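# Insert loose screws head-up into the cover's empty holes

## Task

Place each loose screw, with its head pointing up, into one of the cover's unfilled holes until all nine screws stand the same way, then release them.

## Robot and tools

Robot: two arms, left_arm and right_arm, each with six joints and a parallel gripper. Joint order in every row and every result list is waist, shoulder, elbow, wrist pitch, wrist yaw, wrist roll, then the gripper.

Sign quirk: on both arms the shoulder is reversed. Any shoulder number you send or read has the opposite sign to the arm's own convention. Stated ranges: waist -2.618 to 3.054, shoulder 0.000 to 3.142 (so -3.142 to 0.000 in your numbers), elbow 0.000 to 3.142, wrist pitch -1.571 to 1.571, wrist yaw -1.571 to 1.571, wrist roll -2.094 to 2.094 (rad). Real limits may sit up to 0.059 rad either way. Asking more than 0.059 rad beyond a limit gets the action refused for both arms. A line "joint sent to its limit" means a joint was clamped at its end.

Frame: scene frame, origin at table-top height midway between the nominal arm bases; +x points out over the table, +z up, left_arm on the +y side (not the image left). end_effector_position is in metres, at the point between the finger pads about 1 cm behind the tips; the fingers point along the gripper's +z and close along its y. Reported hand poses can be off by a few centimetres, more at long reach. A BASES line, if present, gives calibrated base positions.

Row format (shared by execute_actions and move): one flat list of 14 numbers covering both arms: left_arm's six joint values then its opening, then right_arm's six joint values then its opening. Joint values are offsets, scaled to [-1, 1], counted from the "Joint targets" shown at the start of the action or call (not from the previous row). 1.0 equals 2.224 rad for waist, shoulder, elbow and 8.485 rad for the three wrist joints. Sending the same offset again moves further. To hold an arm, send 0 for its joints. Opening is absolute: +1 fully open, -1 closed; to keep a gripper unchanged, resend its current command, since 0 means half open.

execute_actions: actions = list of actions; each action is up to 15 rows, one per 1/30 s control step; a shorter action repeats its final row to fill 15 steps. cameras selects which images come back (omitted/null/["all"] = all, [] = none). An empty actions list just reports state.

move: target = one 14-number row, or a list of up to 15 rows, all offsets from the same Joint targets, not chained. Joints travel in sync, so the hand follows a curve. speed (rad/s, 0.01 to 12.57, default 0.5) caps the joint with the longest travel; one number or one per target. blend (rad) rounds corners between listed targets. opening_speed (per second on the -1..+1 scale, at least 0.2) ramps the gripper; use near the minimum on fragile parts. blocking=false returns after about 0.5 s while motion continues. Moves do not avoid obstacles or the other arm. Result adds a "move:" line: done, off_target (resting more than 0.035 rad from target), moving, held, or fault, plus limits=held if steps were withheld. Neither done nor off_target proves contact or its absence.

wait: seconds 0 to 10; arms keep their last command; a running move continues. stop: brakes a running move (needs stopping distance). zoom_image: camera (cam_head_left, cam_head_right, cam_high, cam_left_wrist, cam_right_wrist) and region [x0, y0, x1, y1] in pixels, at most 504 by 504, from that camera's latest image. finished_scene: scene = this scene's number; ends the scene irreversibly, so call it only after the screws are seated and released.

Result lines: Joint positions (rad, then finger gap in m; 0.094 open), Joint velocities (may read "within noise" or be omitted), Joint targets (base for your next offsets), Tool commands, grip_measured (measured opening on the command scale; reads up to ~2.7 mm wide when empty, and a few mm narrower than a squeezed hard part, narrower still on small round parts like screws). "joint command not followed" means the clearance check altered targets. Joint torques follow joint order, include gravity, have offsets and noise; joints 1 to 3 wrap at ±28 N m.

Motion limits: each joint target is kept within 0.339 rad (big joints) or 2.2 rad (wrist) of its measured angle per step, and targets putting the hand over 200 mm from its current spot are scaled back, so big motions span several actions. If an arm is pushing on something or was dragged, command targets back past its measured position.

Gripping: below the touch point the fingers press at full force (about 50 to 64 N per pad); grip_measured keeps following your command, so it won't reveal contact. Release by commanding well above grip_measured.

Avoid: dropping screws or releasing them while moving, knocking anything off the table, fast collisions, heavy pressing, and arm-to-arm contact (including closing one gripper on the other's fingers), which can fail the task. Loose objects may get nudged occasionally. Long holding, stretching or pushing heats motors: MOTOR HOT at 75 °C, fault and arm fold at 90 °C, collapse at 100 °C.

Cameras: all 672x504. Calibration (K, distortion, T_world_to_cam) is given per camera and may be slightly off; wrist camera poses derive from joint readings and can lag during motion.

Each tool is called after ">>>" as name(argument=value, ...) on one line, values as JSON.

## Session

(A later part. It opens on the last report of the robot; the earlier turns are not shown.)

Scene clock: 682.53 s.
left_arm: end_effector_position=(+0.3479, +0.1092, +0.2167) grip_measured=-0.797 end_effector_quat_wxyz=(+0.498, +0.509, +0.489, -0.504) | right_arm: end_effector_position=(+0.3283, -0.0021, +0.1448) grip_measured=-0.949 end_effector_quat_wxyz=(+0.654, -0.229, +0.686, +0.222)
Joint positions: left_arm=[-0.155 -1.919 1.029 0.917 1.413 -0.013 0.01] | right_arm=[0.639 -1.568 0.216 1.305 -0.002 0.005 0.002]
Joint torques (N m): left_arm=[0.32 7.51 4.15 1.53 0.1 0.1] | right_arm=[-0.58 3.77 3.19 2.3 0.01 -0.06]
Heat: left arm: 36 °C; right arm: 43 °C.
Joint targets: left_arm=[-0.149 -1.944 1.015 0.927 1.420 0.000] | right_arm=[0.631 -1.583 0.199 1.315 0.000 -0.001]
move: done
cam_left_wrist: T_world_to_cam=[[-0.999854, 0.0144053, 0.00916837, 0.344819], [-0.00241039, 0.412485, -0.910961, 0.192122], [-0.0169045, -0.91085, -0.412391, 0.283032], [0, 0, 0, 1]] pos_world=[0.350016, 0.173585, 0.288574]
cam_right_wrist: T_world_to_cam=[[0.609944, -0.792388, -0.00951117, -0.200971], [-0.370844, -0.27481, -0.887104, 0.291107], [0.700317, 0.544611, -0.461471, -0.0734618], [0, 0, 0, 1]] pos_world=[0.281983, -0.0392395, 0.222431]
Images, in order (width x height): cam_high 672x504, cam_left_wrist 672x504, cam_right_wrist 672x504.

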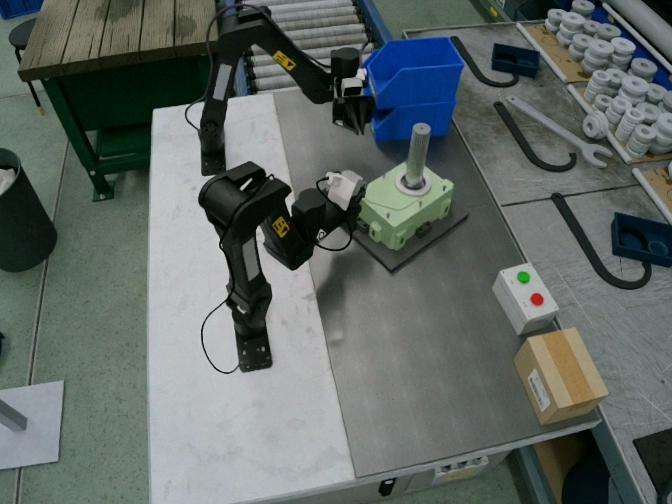

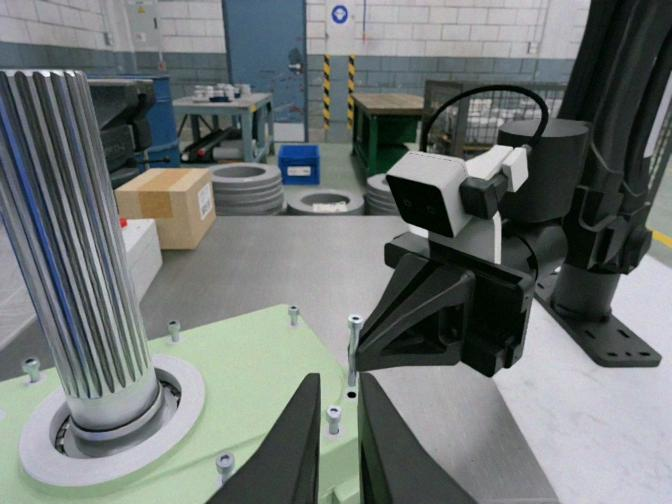

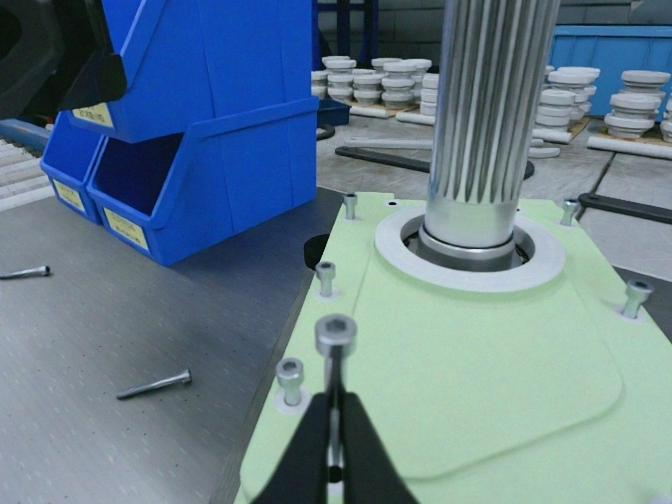

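>>> move(target=[0, 0, 0, 0, 0, 0, -0.8, 0, -0.0137, -0.004, 0.0047, 0, 0, -1], speed=0.12, cameras=["cam_left_wrist","cam_right_wrist"])

>>> zoom_image(camera="cam_left_wrist", region=[300, 320, 400, 420])

>>> zoom_image(camera="cam_right_wrist", region=[270, 404, 400, 504])

Scene clock: 695.83 s.
left_arm: end_effector_position=(+0.3479, +0.1092, +0.2167) grip_measured=-0.797 end_effector_quat_wxyz=(+0.498, +0.509, +0.489, -0.504) | right_arm: end_effector_position=(+0.3274, -0.0028, +0.1406) grip_measured=-0.949 end_effector_quat_wxyz=(+0.654, -0.229, +0.686, +0.222)
Joint positions: left_arm=[-0.155 -1.919 1.029 0.917 1.414 -0.013 0.01] | right_arm=[0.639 -1.598 0.207 1.345 -0.002 0.005 0.002]
Joint torques (N m): left_arm=[0.34 7.53 4.16 1.53 0.05 0.08] | right_arm=[-0.58 3.82 3.04 2.25 0.01 -0.06]
Heat: left arm: 36 °C; right arm: 45 °C.
Joint targets: left_arm=[-0.149 -1.944 1.015 0.927 1.420 0.000] | right_arm=[0.631 -1.614 0.191 1.354 0.000 -0.001]
move: done
cam_left_wrist: T_world_to_cam=[[-0.99985, 0.0147613, 0.00911177, 0.344772], [-0.00221201, 0.412484, -0.910962, 0.192053], [-0.0172055, -0.910845, -0.412389, 0.283136], [0, 0, 0, 1]] pos_world=[0.350016, 0.173585, 0.288574]
cam_right_wrist: T_world_to_cam=[[0.609968, -0.792369, -0.00949786, -0.201026], [-0.370596, -0.274651, -0.887257, 0.286825], [0.700427, 0.544718, -0.461177, -0.0744787], [0, 0, 0, 1]] pos_world=[0.281082, -0.0399399, 0.21823]

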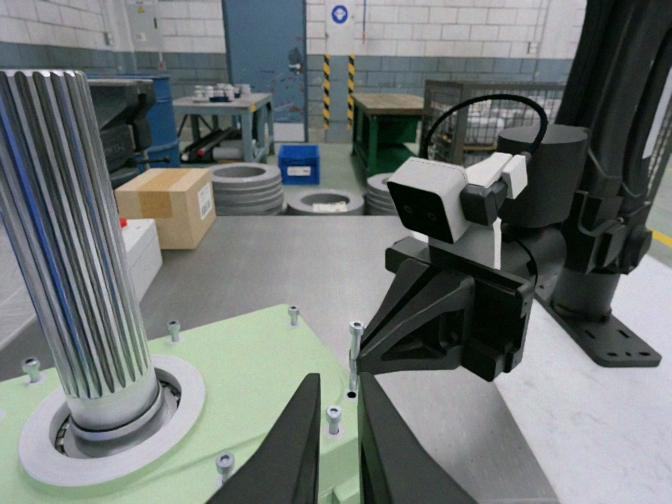

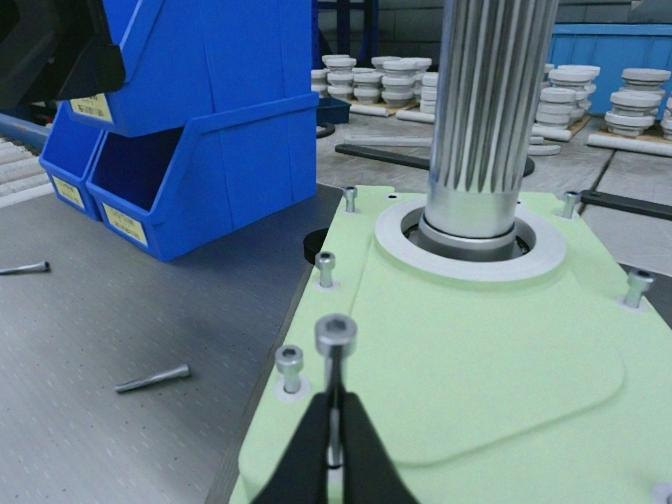

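Scaled by 5.040 (camera's finer frame: 960x720).

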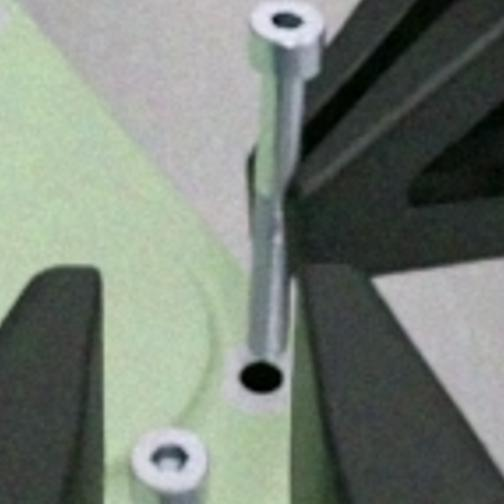

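Scaled by 3.877 (camera's finer frame: 960x720).

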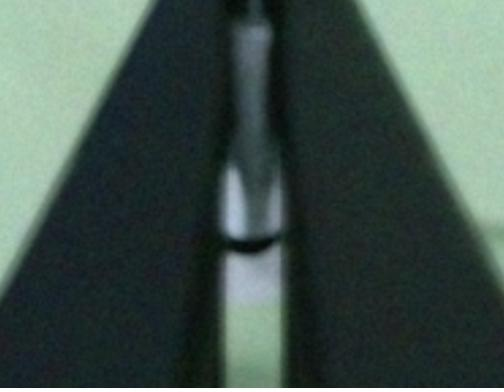

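>>> move(target=[[0, 0, 0, 0, 0, 0, -0.8, 0, -0.0078, -0.0004, 0.0021, 0, 0, -1],[0, 0, 0, 0, 0, 0, -0.8, 0, -0.0225, -0.0036, 0.0068, 0, 0, -1]], speed=0.1, cameras=["cam_left_wrist","cam_right_wrist"])

>>> zoom_image(camera="cam_left_wrist", region=[300, 320, 400, 420])

>>> zoom_image(camera="cam_right_wrist", region=[270, 404, 400, 504])

Scene clock: 709.27 s.
left_arm: end_effector_position=(+0.3479, +0.1092, +0.2167) grip_measured=-0.797 end_effector_quat_wxyz=(+0.498, +0.509, +0.489, -0.504) | right_arm: end_effector_position=(+0.3274, -0.0027, +0.1370) grip_measured=-0.949 end_effector_quat_wxyz=(+0.657, -0.228, +0.683, +0.223)
Joint positions: left_arm=[-0.155 -1.919 1.029 0.917 1.414 -0.013 0.01] | right_arm=[0.639 -1.646 0.2 1.409 -0.002 0.005 0.002]
Joint torques (N m): left_arm=[0.17 7.54 4.14 1.52 0.04 0.1] | right_arm=[-0.58 3.88 2.71 2.18 0.01 -0.06]
Heat: left arm: 36 °C; right arm: 45 °C.
Joint targets: left_arm=[-0.149 -1.944 1.015 0.927 1.420 0.000] | right_arm=[0.631 -1.664 0.183 1.412 0.000 -0.001]
move: done
cam_left_wrist: T_world_to_cam=[[-0.99985, 0.0147613, 0.00911177, 0.344772], [-0.00221201, 0.412484, -0.910962, 0.192053], [-0.0172055, -0.910845, -0.412389, 0.283136], [0, 0, 0, 1]] pos_world=[0.350016, 0.173585, 0.288574]
cam_right_wrist: T_world_to_cam=[[0.610308, -0.792108, -0.00945959, -0.201109], [-0.363744, -0.269612, -0.891628, 0.282051], [0.703714, 0.547608, -0.452671, -0.078348], [0, 0, 0, 1]] pos_world=[0.280468, -0.0403518, 0.214116]

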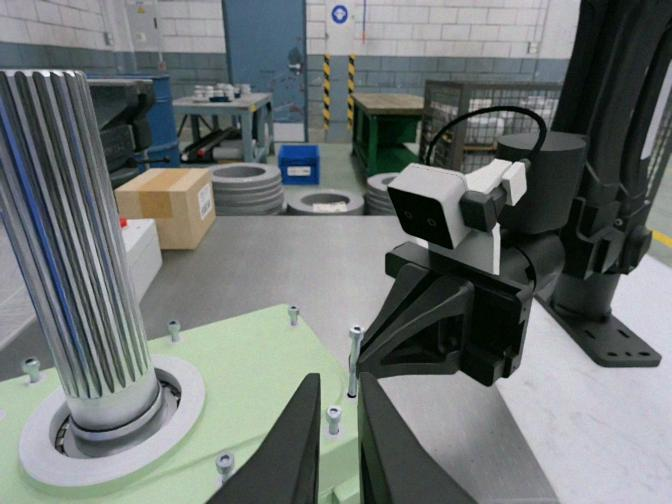

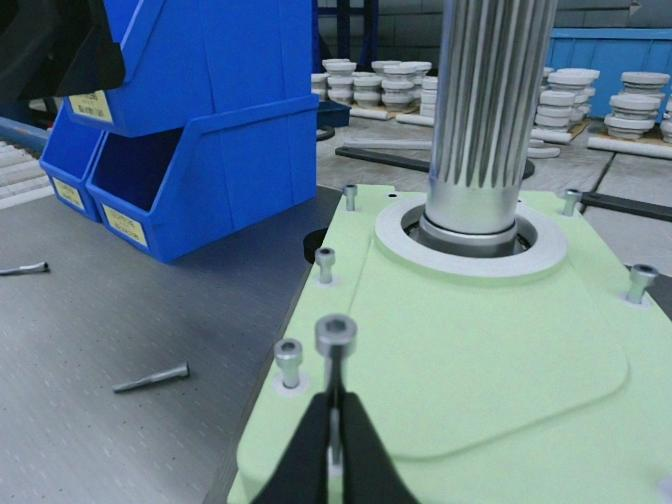

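Scaled by 5.040 (camera's finer frame: 960x720).

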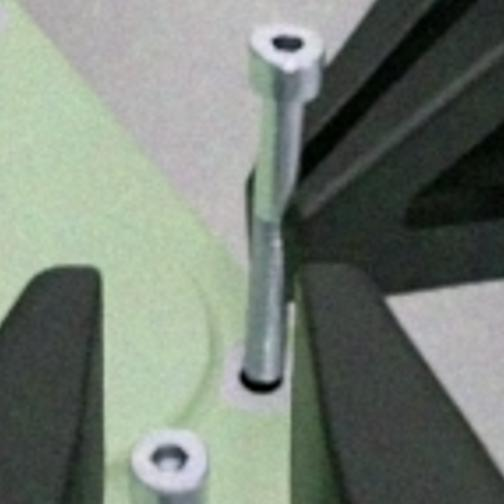

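Scaled by 3.877 (camera's finer frame: 960x720).

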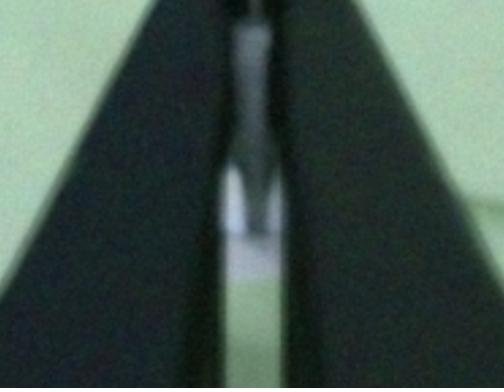

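>>> move(target=[[0, 0, 0, 0, 0, 0, -0.8, 0.0135, 0.036, 0.009, -0.007, 0, 0, -1],[0, 0, 0, 0, 0, 0, -0.8, 0.0013, -0.004, -0.0005, 0.0031, 0, 0, -1],[0, 0, 0, 0, 0, 0, -0.8, 0.0013, -0.0108, -0.0005, 0.004, 0, 0, -1]], speed=0.12, cameras=["cam_left_wrist","cam_right_wrist"])

>>> zoom_image(camera="cam_left_wrist", region=[300, 320, 400, 420])

>>> zoom_image(camera="cam_right_wrist", region=[270, 404, 400, 504])

Scene clock: 730.47 s.
left_arm: end_effector_position=(+0.3479, +0.1092, +0.2167) grip_measured=-0.797 end_effector_quat_wxyz=(+0.498, +0.509, +0.489, -0.504) | right_arm: end_effector_position=(+0.3272, -0.0015, +0.1356) grip_measured=-0.949 end_effector_quat_wxyz=(+0.659, -0.228, +0.681, +0.224)
Joint positions: left_arm=[-0.155 -1.919 1.029 0.917 1.414 -0.013 0.01] | right_arm=[0.642 -1.671 0.2 1.44 -0.002 0.005 0.002]
Joint torques (N m): left_arm=[0.42 7.54 4.05 1.56 0.06 0.08] | right_arm=[-0.57 3.96 2.51 2.23 0.01 -0.06]
Heat: left arm: 36 °C; right arm: 45 °C.
Joint targets: left_arm=[-0.149 -1.944 1.015 0.927 1.420 0.000] | right_arm=[0.634 -1.688 0.181 1.446 0.000 -0.001]
move: done
cam_left_wrist: T_world_to_cam=[[-0.99985, 0.0147613, 0.00911177, 0.344772], [-0.00221201, 0.412484, -0.910962, 0.192053], [-0.0172055, -0.910845, -0.412389, 0.283136], [0, 0, 0, 1]] pos_world=[0.350016, 0.173585, 0.288574]
cam_right_wrist: T_world_to_cam=[[0.612416, -0.79048, -0.00939553, -0.200853], [-0.359214, -0.26767, -0.894046, 0.279863], [0.704211, 0.550903, -0.447877, -0.0804128], [0, 0, 0, 1]] pos_world=[0.280164, -0.0395597, 0.212308]

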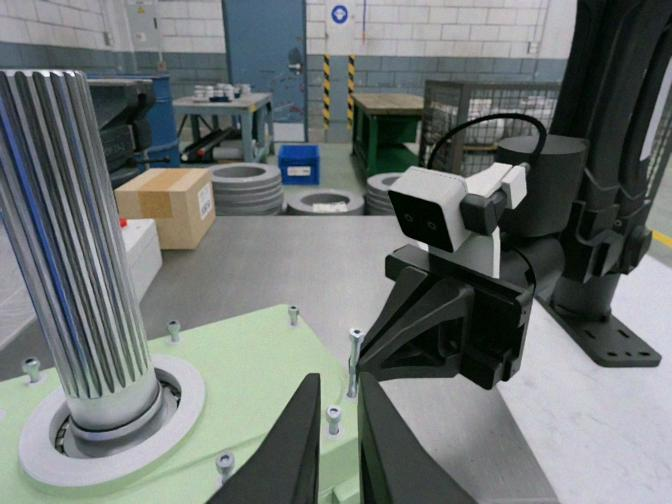

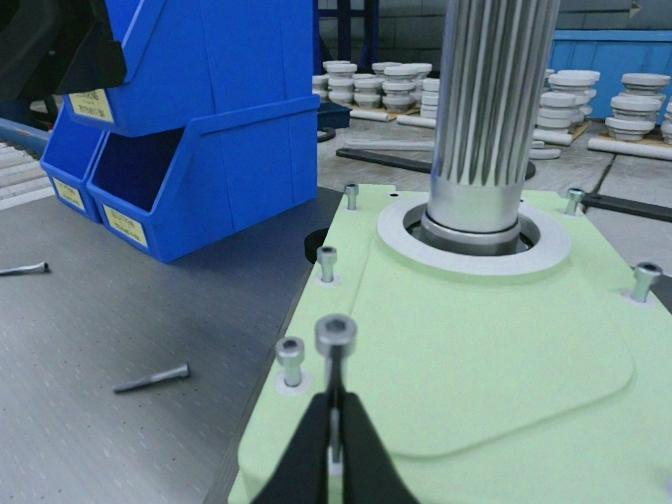

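Scaled by 5.040 (camera's finer frame: 960x720).

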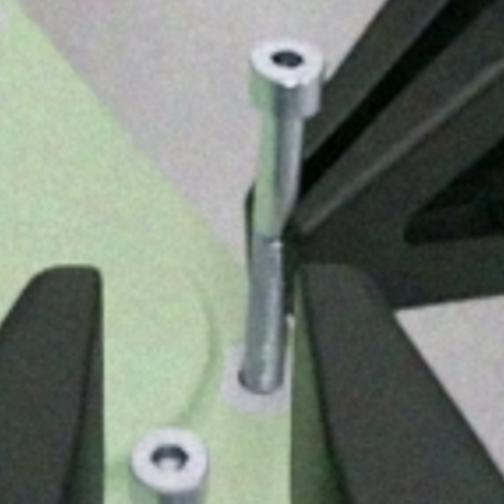

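Scaled by 3.877 (camera's finer frame: 960x720).

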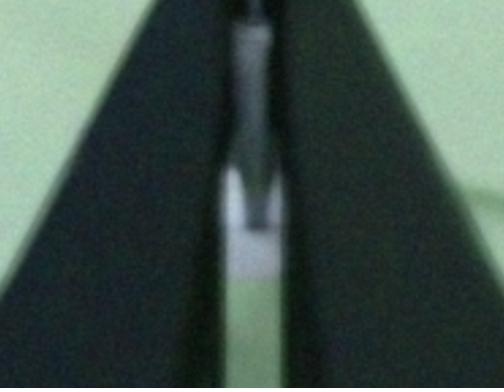

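>>> move(target=[0, 0, 0, 0, 0, 0, -0.8, 0, -0.0153, -0.0027, 0.0047, 0, 0, -1], speed=0.1, cameras=["cam_left_wrist","cam_right_wrist"])

>>> zoom_image(camera="cam_left_wrist", region=[300, 320, 400, 420])

>>> zoom_image(camera="cam_right_wrist", region=[270, 404, 400, 504])

Scene clock: 742.70 s.
left_arm: end_effector_position=(+0.3479, +0.1092, +0.2167) grip_measured=-0.797 end_effector_quat_wxyz=(+0.498, +0.509, +0.489, -0.504) | right_arm: end_effector_position=(+0.3271, -0.0017, +0.1323) grip_measured=-0.949 end_effector_quat_wxyz=(+0.660, -0.228, +0.680, +0.225)
Joint positions: left_arm=[-0.155 -1.919 1.029 0.917 1.414 -0.013 0.01] | right_arm=[0.642 -1.704 0.195 1.48 -0.002 0.005 0.002]
Joint torques (N m): left_arm=[0.42 7.39 4.22 1.55 0.06 0.08] | right_arm=[-0.57 3.96 2.21 2.25 0.01 -0.06]
Heat: left arm: 36 °C; right arm: 46 °C.
Joint targets: left_arm=[-0.149 -1.944 1.015 0.927 1.420 0.000] | right_arm=[0.634 -1.722 0.175 1.486 0.000 -0.001]
move: done
cam_left_wrist: T_world_to_cam=[[-0.99985, 0.0147613, 0.00911177, 0.344772], [-0.00221201, 0.412484, -0.910962, 0.192053], [-0.0172055, -0.910845, -0.412389, 0.283136], [0, 0, 0, 1]] pos_world=[0.350016, 0.173585, 0.288574]
cam_right_wrist: T_world_to_cam=[[0.612459, -0.790446, -0.00938517, -0.20089], [-0.357087, -0.26605, -0.89538, 0.276341], [0.705253, 0.551735, -0.445203, -0.0823021], [0, 0, 0, 1]] pos_world=[0.279759, -0.0398634, 0.208904]

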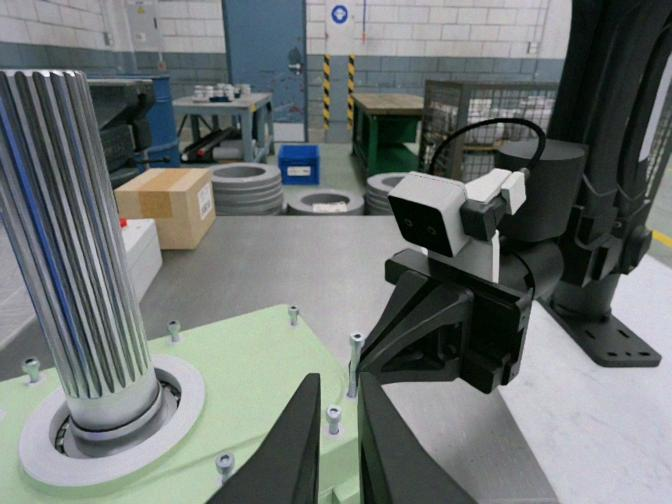

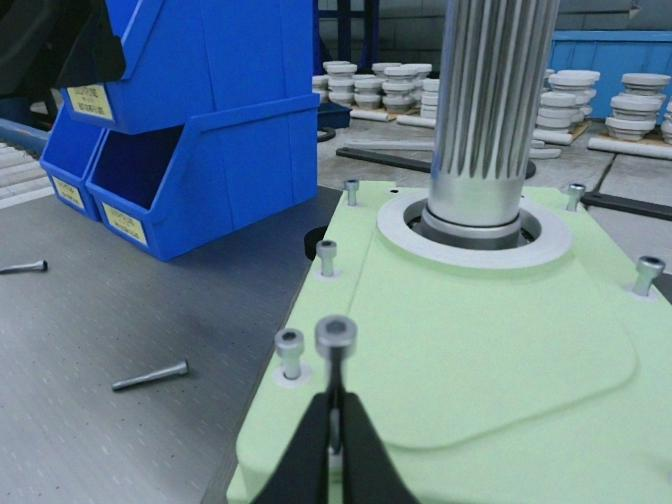

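Scaled by 5.040 (camera's finer frame: 960x720).

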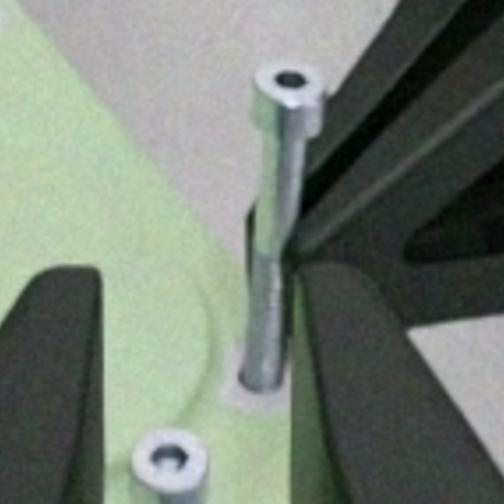

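Scaled by 3.877 (camera's finer frame: 960x720).

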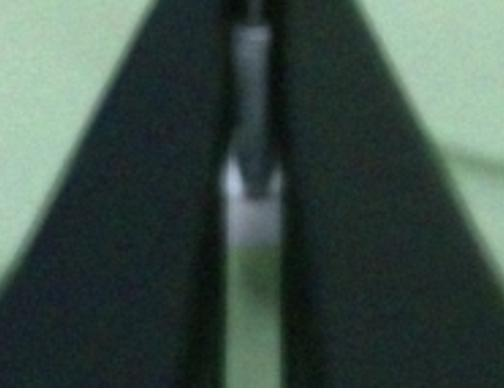

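>>> move(target=[0, 0, 0, 0, 0, 0, -0.8, 0, 0, 0, 0, 0, 0, -0.75], opening_speed=0.5, cameras=["cam_left_wrist","cam_right_wrist"])

Scene clock: 747.33 s.
left_arm: end_effector_position=(+0.3479, +0.1092, +0.2167) grip_measured=-0.797 end_effector_quat_wxyz=(+0.498, +0.509, +0.489, -0.504) | right_arm: end_effector_position=(+0.3271, -0.0017, +0.1324) grip_measured=-0.752 end_effector_quat_wxyz=(+0.660, -0.228, +0.680, +0.225)
Joint positions: left_arm=[-0.155 -1.919 1.029 0.917 1.414 -0.013 0.01] | right_arm=[0.642 -1.704 0.195 1.48 -0.002 0.005 0.012]
Joint torques (N m): left_arm=[0.28 7.49 4.14 1.52 0.06 0.13] | right_arm=[-0.57 4.03 2.21 2.22 0.01 -0.06]
Heat: left arm: 36 °C; right arm: 46 °C.
Joint targets: left_arm=[-0.149 -1.944 1.015 0.927 1.420 0.000] | right_arm=[0.634 -1.722 0.175 1.486 0.000 -0.001]
move: done
cam_left_wrist: T_world_to_cam=[[-0.99985, 0.0147613, 0.00911177, 0.344772], [-0.00221201, 0.412484, -0.910962, 0.192053], [-0.0172055, -0.910845, -0.412389, 0.283136], [0, 0, 0, 1]] pos_world=[0.350016, 0.173585, 0.288574]
cam_right_wrist: T_world_to_cam=[[0.612441, -0.790461, -0.00934297, -0.200893], [-0.356812, -0.265869, -0.895544, 0.276394], [0.705409, 0.551801, -0.444876, -0.0823665], [0, 0, 0, 1]] pos_world=[0.279758, -0.0398638, 0.209003]

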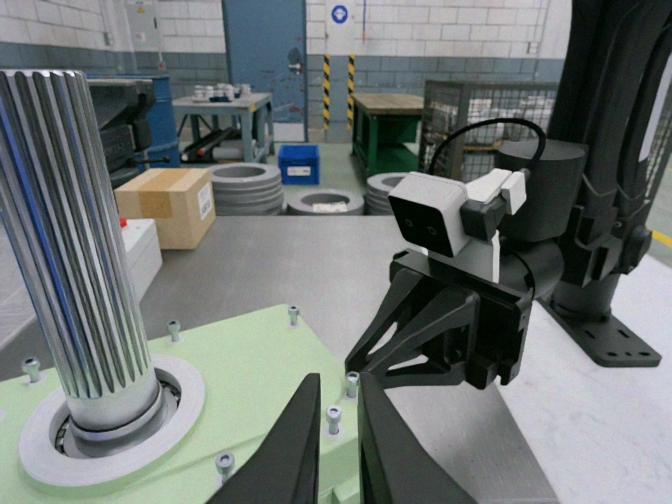

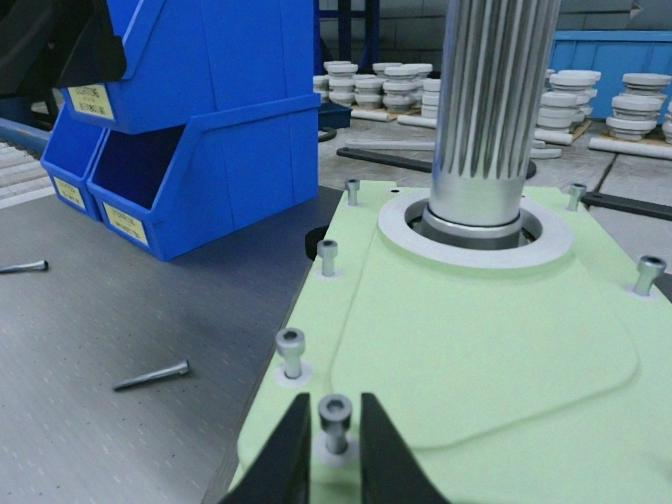

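>>> move(target=[[0, 0, 0, 0, 0, 0, -0.8, 0, 0.045, 0, 0, 0, 0, -0.65],[0, 0.104, 0.3296, -0.2902, 0, 0, -0.8, 0, 0.3246, 0.3314, -0.2591, 0, 0, -0.65],[-0.1254, 0.104, 0.3296, -0.2902, -0.1674, 0.0024, -0.3, -0.2851, -0.0184, 0.6812, -0.3517, 0, 0, -0.5],[-0.1254, -0.0868, 0.3485, -0.244, -0.1674, 0.0024, -0.3, -0.2851, -0.0184, 0.6812, -0.3517, 0, 0, -0.5]], speed=[0.3, 1.0, 1.0, 0.7])

Scene clock: 852.67 s.
left_arm: end_effector_position=(+0.3562, +0.1712, +0.0662) grip_measured=-0.303 end_effector_quat_wxyz=(+0.025, +0.229, +0.973, -0.009) | right_arm: end_effector_position=(+0.3403, -0.2282, +0.1688) grip_measured=-0.502 end_effector_quat_wxyz=(-0.002, -0.002, +1.000, +0.000)
Joint positions: left_arm=[-0.424 -2.122 1.765 -1.162 0.008 0.01 0.033] | right_arm=[0.001 -1.745 1.658 -1.488 0 0.004 0.023]
Joint torques (N m): left_arm=[-0.38 10.33 7.58 0.77 -0.1 0.09] | right_arm=[-0.03 6.83 8.08 -0.03 -0.01 -0.05]
Heat: left arm: 35 °C; right arm: 46 °C.
Joint targets: left_arm=[-0.428 -2.137 1.791 -1.143 0.000 0.020] | right_arm=[0.000 -1.763 1.690 -1.498 0.000 -0.001]
move: done
cam_left_wrist: T_world_to_cam=[[-0.425301, -0.905048, -0.00272263, 0.307111], [-0.841972, 0.394554, 0.367981, 0.247039], [-0.331966, 0.158795, -0.929829, 0.24092], [0, 0, 0, 1]] pos_world=[0.418592, 0.142223, 0.133945]
cam_right_wrist: T_world_to_cam=[[-0.0000529521, -0.999974, -0.00717903, -0.227465], [-0.906276, -0.00298649, 0.422677, 0.277841], [-0.422687, 0.00652856, -0.906252, 0.38678], [0, 0, 0, 1]] pos_world=[0.415275, -0.229155, 0.23145]

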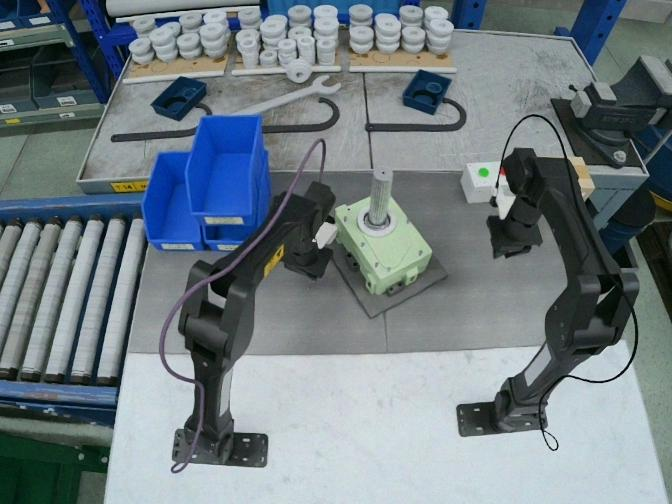

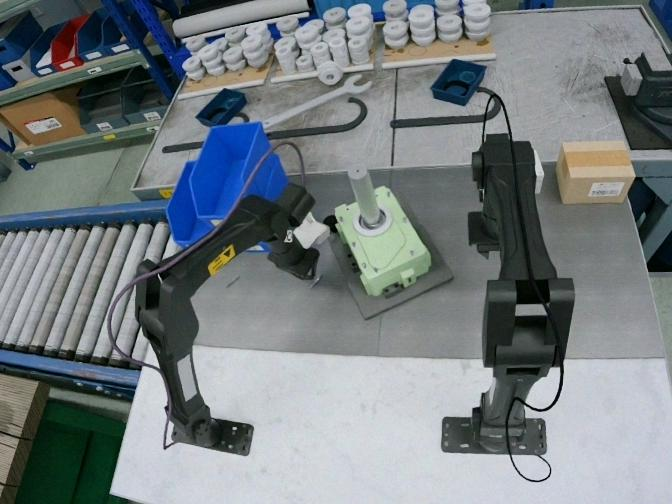

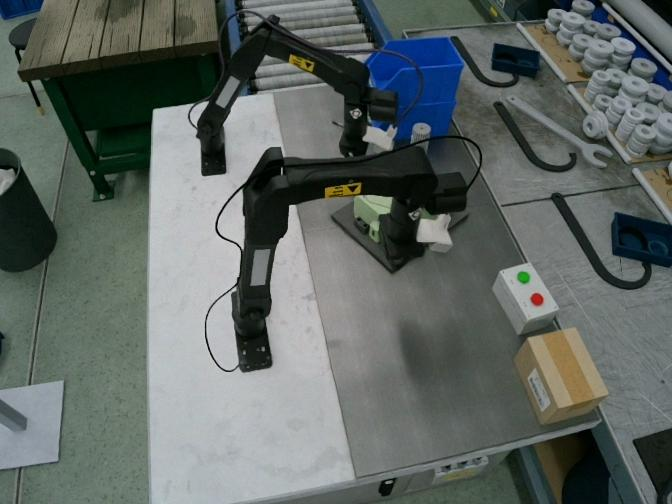

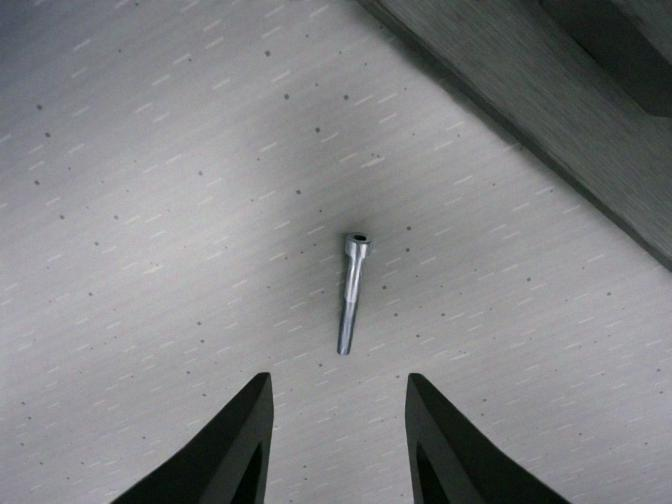

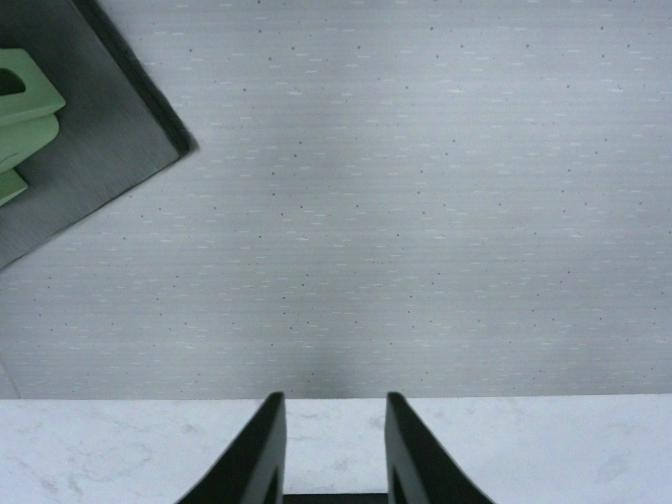

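>>> move(target=[[-0.0045, 0, -0.1048, 0.023, 0, 0.013, -0.3, 0, 0, 0, 0, 0, 0, -0.5],[-0.0045, 0, -0.1048, 0.023, 0, 0.013, -1, 0, 0, 0, 0, 0, 0, -0.5]], speed=0.3, opening_speed=0.8, cameras=["cam_left_wrist"])

Scene clock: 877.13 s.
left_arm: end_effector_position=(+0.3486, +0.1752, +0.0204) grip_measured=-0.934 end_effector_quat_wxyz=(+0.029, +0.286, +0.958, +0.000) | right_arm: end_effector_position=(+0.3403, -0.2282, +0.1688) grip_measured=-0.502 end_effector_quat_wxyz=(-0.002, -0.002, +1.000, +0.000)
Joint positions: left_arm=[-0.431 -2.122 1.579 -0.971 -0.01 0.12 0.003] | right_arm=[0.001 -1.745 1.658 -1.488 0 0.004 0.023]
Joint torques (N m): left_arm=[-0.7 10.13 3.71 0.81 0.07 0.1] | right_arm=[-0.02 6.83 8.08 -0.03 -0.01 -0.06]
Heat: left arm: 34 °C; right arm: 39 °C.
Joint targets: left_arm=[-0.438 -2.137 1.558 -0.948 0.000 0.130] | right_arm=[0.000 -1.763 1.690 -1.498 0.000 -0.001]
move: done; target 2's new numbers were sent with left_arm's wrist pitch 0.038 rad from that target
cam_left_wrist: T_world_to_cam=[[-0.527041, -0.849429, -0.0264151, 0.333664], [-0.796156, 0.482638, 0.364961, 0.224433], [-0.297259, 0.21338, -0.930648, 0.173492], [0, 0, 0, 1]] pos_world=[0.406111, 0.138084, 0.0883646]

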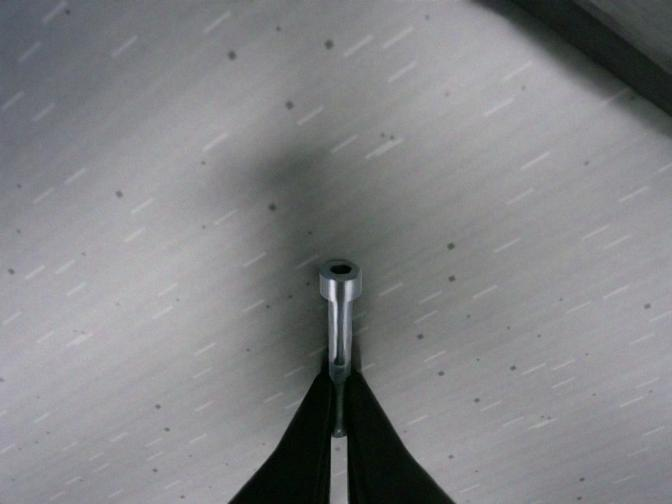

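>>> move(target=[[0, 0.031, 0.152, -0.0448, 0, 0, -1, 0, 0, 0, 0, 0, 0, -0.5],[-0.0166, 0.2122, -0.174, -0.0068, 0, -0.013, -1, 0, 0, 0, 0, 0, 0, -0.5],[-0.0166, 0.174, -0.2406, 0.0174, 0, -0.013, -1, 0, 0, 0, 0, 0, 0, -0.5]], speed=[0.5, 0.7, 0.3], cameras=["cam_left_wrist"])

Scene clock: 911.40 s.
left_arm: end_effector_position=(+0.2429, +0.2142, +0.0189) grip_measured=-0.935 end_effector_quat_wxyz=(+0.025, +0.261, +0.965, -0.002) | right_arm: end_effector_position=(+0.3403, -0.2282, +0.1688) grip_measured=-0.502 end_effector_quat_wxyz=(-0.002, -0.002, +1.000, +0.000)
Joint positions: left_arm=[-0.47 -1.733 1.033 -0.82 -0.008 0.03 0.003] | right_arm=[0.001 -1.745 1.658 -1.488 0 0.004 0.023]
Joint torques (N m): left_arm=[-0.5 6.15 4.15 0.76 0.09 -0.1] | right_arm=[-0.02 6.83 8.09 -0.03 -0.01 -0.06]
Heat: left arm: 34 °C; right arm: 36 °C.
Joint targets: left_arm=[-0.475 -1.750 1.022 -0.800 0.000 0.020] | right_arm=[0.000 -1.763 1.690 -1.498 0.000 -0.001]
move: done
cam_left_wrist: T_world_to_cam=[[-0.482667, -0.875589, -0.0194118, 0.305656], [-0.817066, 0.442205, 0.369943, 0.135685], [-0.315334, 0.19442, -0.928852, 0.140837], [0, 0, 0, 1]] pos_world=[0.302805, 0.180247, 0.0865544]

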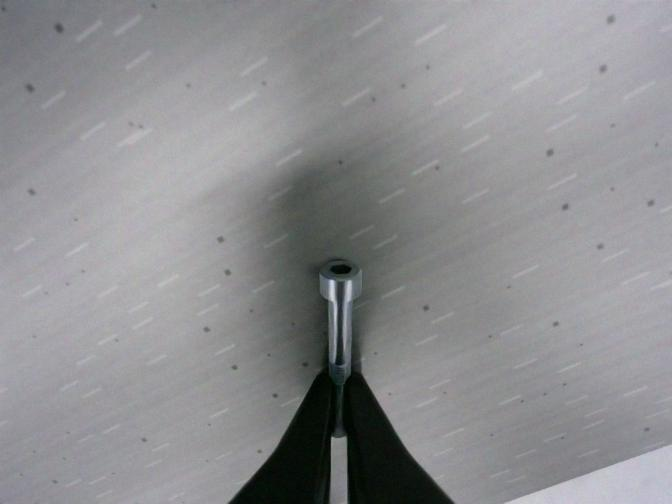

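>>> move(target=[[0, 0, 0, 0, 0, 0, -0.5, 0, 0, 0, 0, 0, 0, -0.5],[0, 0.0382, 0.067, -0.0243, 0, 0, -0.5, 0, 0, 0, 0, 0, 0, -0.5],[0, -0.112, 0.2122, -0.0556, 0, 0, -0.35, 0, 0, 0, 0, 0, 0, -0.5]], speed=0.4, cameras=["cam_left_wrist"])

Scene clock: 924.50 s.
left_arm: end_effector_position=(+0.2582, +0.2058, +0.0505) grip_measured=-0.353 end_effector_quat_wxyz=(-0.095, +0.260, +0.961, +0.027) | right_arm: end_effector_position=(+0.3403, -0.2282, +0.1688) grip_measured=-0.502 end_effector_quat_wxyz=(-0.002, -0.002, +1.000, +0.000)
Joint positions: left_arm=[-0.47 -1.976 1.467 -1.258 -0.008 0.03 0.03] | right_arm=[0.001 -1.745 1.658 -1.488 0 0.004 0.023]
Joint torques (N m): left_arm=[-0.49 7.76 7.09 0.02 0.06 -0.08] | right_arm=[-0.03 6.83 8.09 -0.03 -0.02 -0.05]
Heat: left arm: 33 °C; right arm: 35 °C.
Joint targets: left_arm=[-0.475 -1.999 1.494 -1.272 0.000 0.020] | right_arm=[0.000 -1.763 1.690 -1.498 0.000 -0.001]
move: done
cam_left_wrist: T_world_to_cam=[[-0.486249, -0.873654, -0.0170828, 0.306654], [-0.71283, 0.38528, 0.586032, 0.114081], [-0.505407, 0.297134, -0.810108, 0.198529], [0, 0, 0, 1]] pos_world=[0.330768, 0.164967, 0.0992137]

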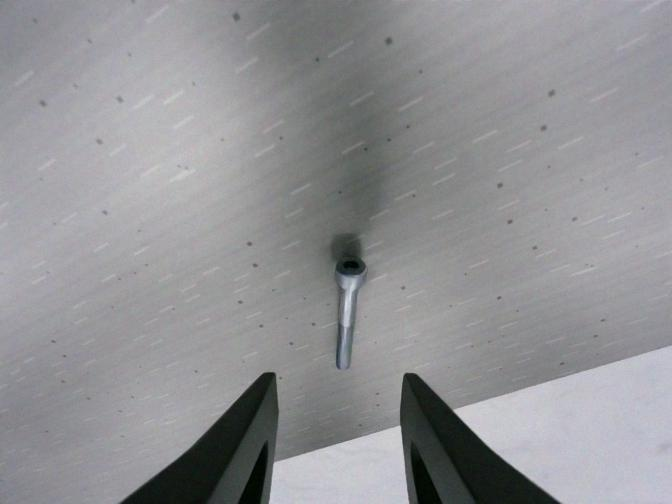

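>>> move(target=[[-0.0031, -0.0063, -0.067, 0.0172, 0, 0.0071, -0.35, 0, 0, 0, 0, 0, 0, -0.5],[-0.0031, -0.0063, -0.067, 0.0172, 0, 0.0071, -1, 0, 0, 0, 0, 0, 0, -0.5]], speed=0.3, opening_speed=0.8, cameras=["cam_left_wrist"])

Scene clock: 957.27 s.
left_arm: end_effector_position=(+0.2475, +0.2093, +0.0199) grip_measured=-0.934 end_effector_quat_wxyz=(-0.104, +0.282, +0.953, +0.027) | right_arm: end_effector_position=(+0.3403, -0.2282, +0.1688) grip_measured=-0.502 end_effector_quat_wxyz=(-0.002, -0.002, +1.000, +0.000)
Joint positions: left_arm=[-0.476 -1.991 1.356 -1.15 -0.008 0.07 0.003] | right_arm=[0.001 -1.745 1.658 -1.488 0 0.004 0.023]
Joint torques (N m): left_arm=[-0.53 7.82 3.92 0.36 0.09 0.07] | right_arm=[-0.03 6.83 8.08 -0.03 -0.01 -0.05]
Heat: left arm: 33 °C; right arm: 33 °C.
Joint targets: left_arm=[-0.482 -2.013 1.345 -1.126 0.000 0.080] | right_arm=[0.000 -1.763 1.690 -1.498 0.000 -0.001]
move: done
cam_left_wrist: T_world_to_cam=[[-0.52623, -0.850302, -0.00827675, 0.308908], [-0.682693, 0.416658, 0.600272, 0.108826], [-0.506964, 0.321532, -0.799753, 0.162374], [0, 0, 0, 1]] pos_world=[0.319169, 0.165113, 0.067091]

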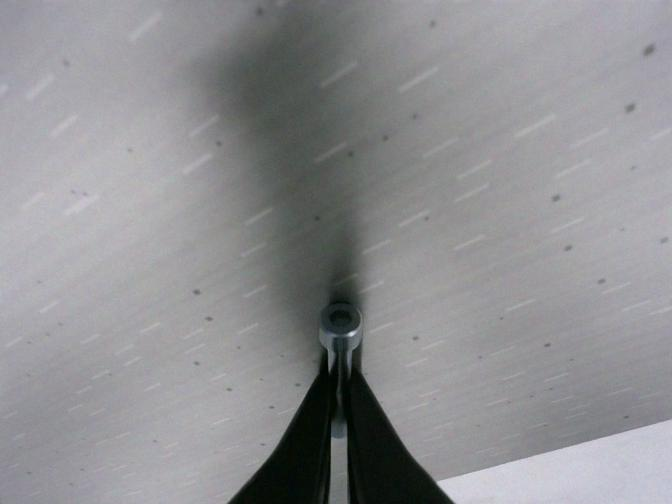

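>>> move(target=[[0.0746, 0.2428, -0.0562, 0.0682, 0, -0.0094, -1, 0, 0.3431, -0.3498, 0.0926, 0, 0, -0.5],[0.0746, -0.2003, 0.392, 0.1027, 0.1077, 0.0401, -1, 0.0381, 0.0467, -0.4948, 0.3026, -0.0838, 0, -0.7]], speed=[0.7, 0.6])

Scene clock: 1020.03 s.
left_arm: end_effector_position=(+0.5225, +0.0110, +0.2048) grip_measured=-0.936 end_effector_quat_wxyz=(+0.469, +0.491, +0.640, -0.360) | right_arm: end_effector_position=(+0.4364, -0.0795, +0.2090) grip_measured=-0.698 end_effector_quat_wxyz=(+0.662, -0.275, +0.642, +0.271)
Joint positions: left_arm=[-0.319 -2.425 2.187 -0.267 0.898 0.408 0.003] | right_arm=[0.078 -1.641 0.609 1.064 -0.706 0.004 0.014]
Joint torques (N m): left_arm=[0.14 12.34 8.98 1.8 0.38 0.11] | right_arm=[0.57 5.61 4.26 2.03 -0.07 -0.06]
Heat: left arm: 33 °C; right arm: 33 °C.
Joint targets: left_arm=[-0.316 -2.458 2.217 -0.255 0.913 0.421] | right_arm=[0.085 -1.659 0.590 1.070 -0.711 -0.001]
move: done
cam_left_wrist: T_world_to_cam=[[-0.961284, -0.274908, 0.0189391, 0.501953], [-0.198036, 0.641418, -0.741191, 0.287142], [0.191611, -0.716246, -0.671027, 0.133478], [0, 0, 0, 1]] pos_world=[0.513808, 0.0494157, 0.292888]
cam_right_wrist: T_world_to_cam=[[0.716899, -0.697074, 0.0119848, -0.371295], [-0.269271, -0.292704, -0.917506, 0.327465], [0.643077, 0.654532, -0.397541, -0.0569919], [0, 0, 0, 1]] pos_world=[0.391008, -0.125667, 0.282244]

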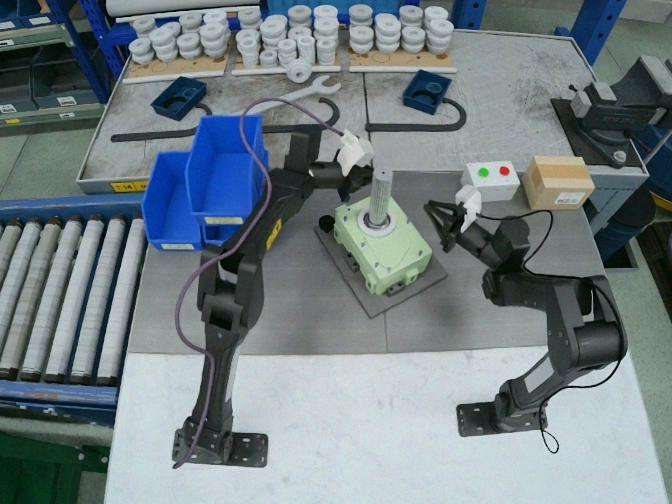

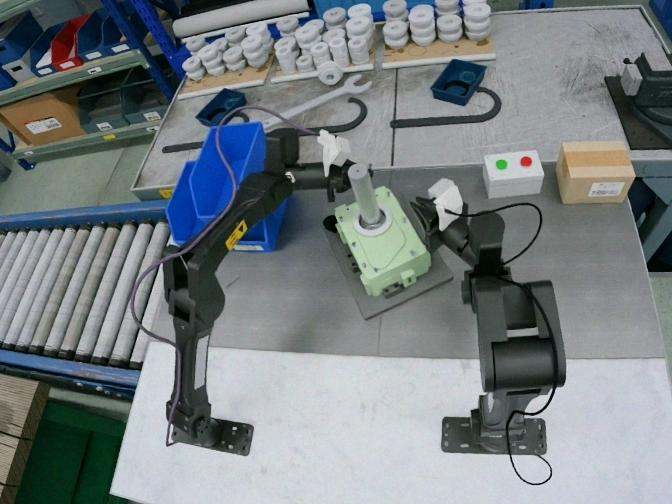

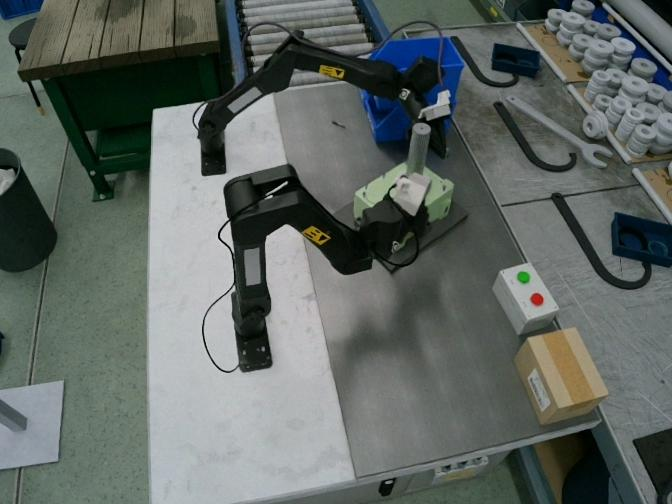

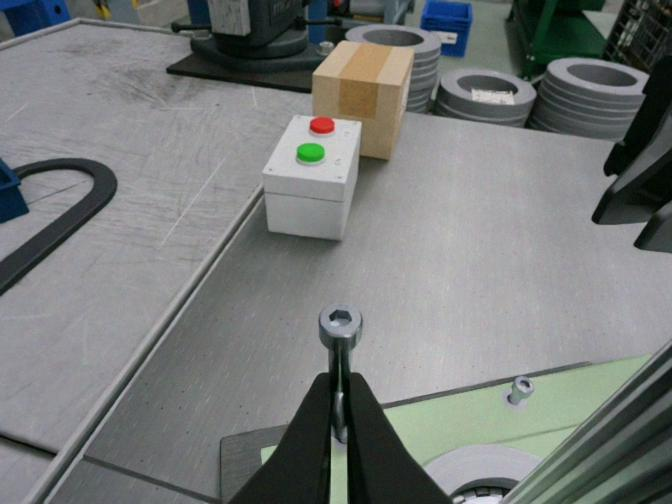

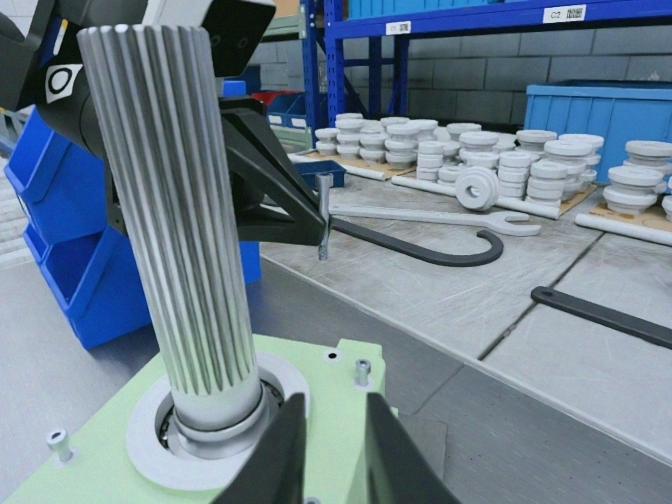

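>>> move(target=[0.0022, -0.0295, -0.0625, 0.0174, 0.002, 0.0014, -1, 0, 0, 0, 0, 0, 0, -0.7], speed=0.2, cameras=["cam_left_wrist","cam_right_wrist"])

>>> zoom_image(camera="cam_right_wrist", region=[270, 270, 380, 380])

>>> zoom_image(camera="cam_left_wrist", region=[300, 404, 400, 504])

Scene clock: 1062.57 s.
left_arm: end_effector_position=(+0.5269, +0.0093, +0.1491) grip_measured=-0.936 end_effector_quat_wxyz=(+0.464, +0.495, +0.638, -0.365) | right_arm: end_effector_position=(+0.4364, -0.0795, +0.2090) grip_measured=-0.698 end_effector_quat_wxyz=(+0.662, -0.275, +0.642, +0.271)
Joint positions: left_arm=[-0.317 -2.492 2.091 -0.12 0.915 0.42 0.003] | right_arm=[0.078 -1.641 0.609 1.064 -0.706 0.004 0.014]
Joint torques (N m): left_arm=[0.39 12.49 5.53 1.71 0.39 0.08] | right_arm=[0.57 5.61 4.26 2.01 -0.07 -0.06]
Heat: left arm: 35 °C; right arm: 37 °C.
Joint targets: left_arm=[-0.311 -2.524 2.078 -0.107 0.930 0.433] | right_arm=[0.085 -1.659 0.590 1.069 -0.711 -0.001]
move: done
cam_left_wrist: T_world_to_cam=[[-0.96529, -0.259968, 0.0251425, 0.507817], [-0.192907, 0.644751, -0.73965, 0.244948], [0.176075, -0.718827, -0.672522, 0.102412], [0, 0, 0, 1]] pos_world=[0.519411, 0.0477028, 0.237282]
cam_right_wrist: T_world_to_cam=[[0.717128, -0.696834, 0.0122295, -0.371425], [-0.26882, -0.292753, -0.917623, 0.327406], [0.643011, 0.654765, -0.397264, -0.0569751], [0, 0, 0, 1]] pos_world=[0.391008, -0.125667, 0.282344]

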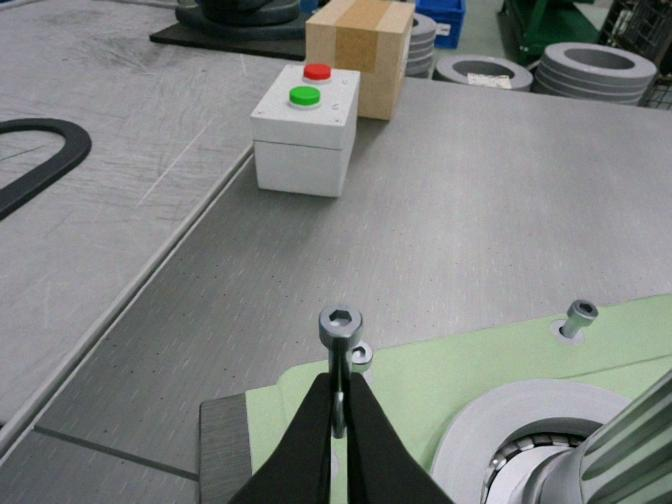

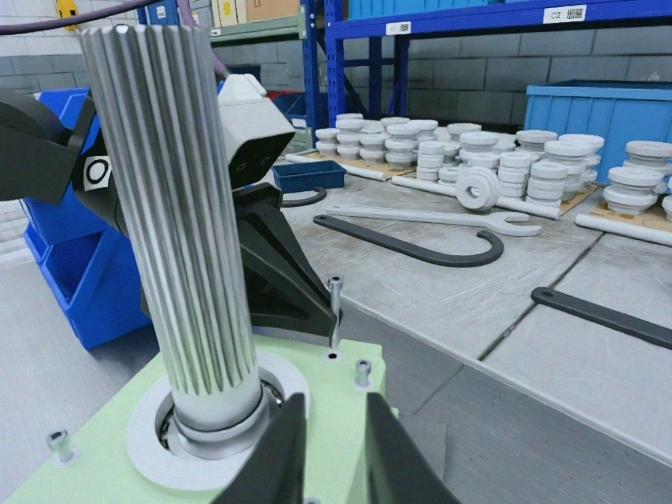

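Scaled by 4.582 (camera's finer frame: 960x720).

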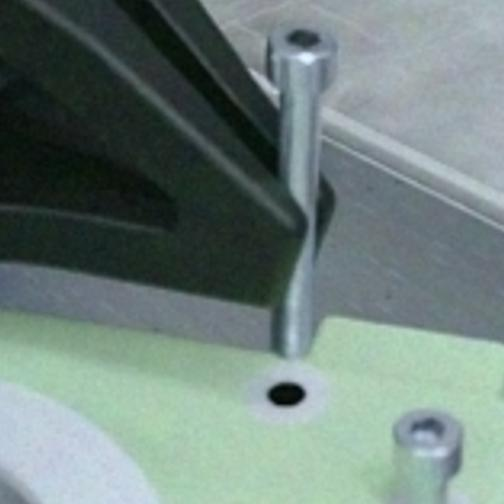

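Scaled by 5.040 (camera's finer frame: 960x720).

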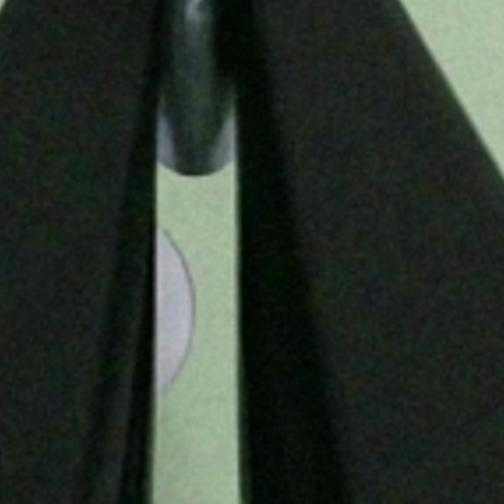

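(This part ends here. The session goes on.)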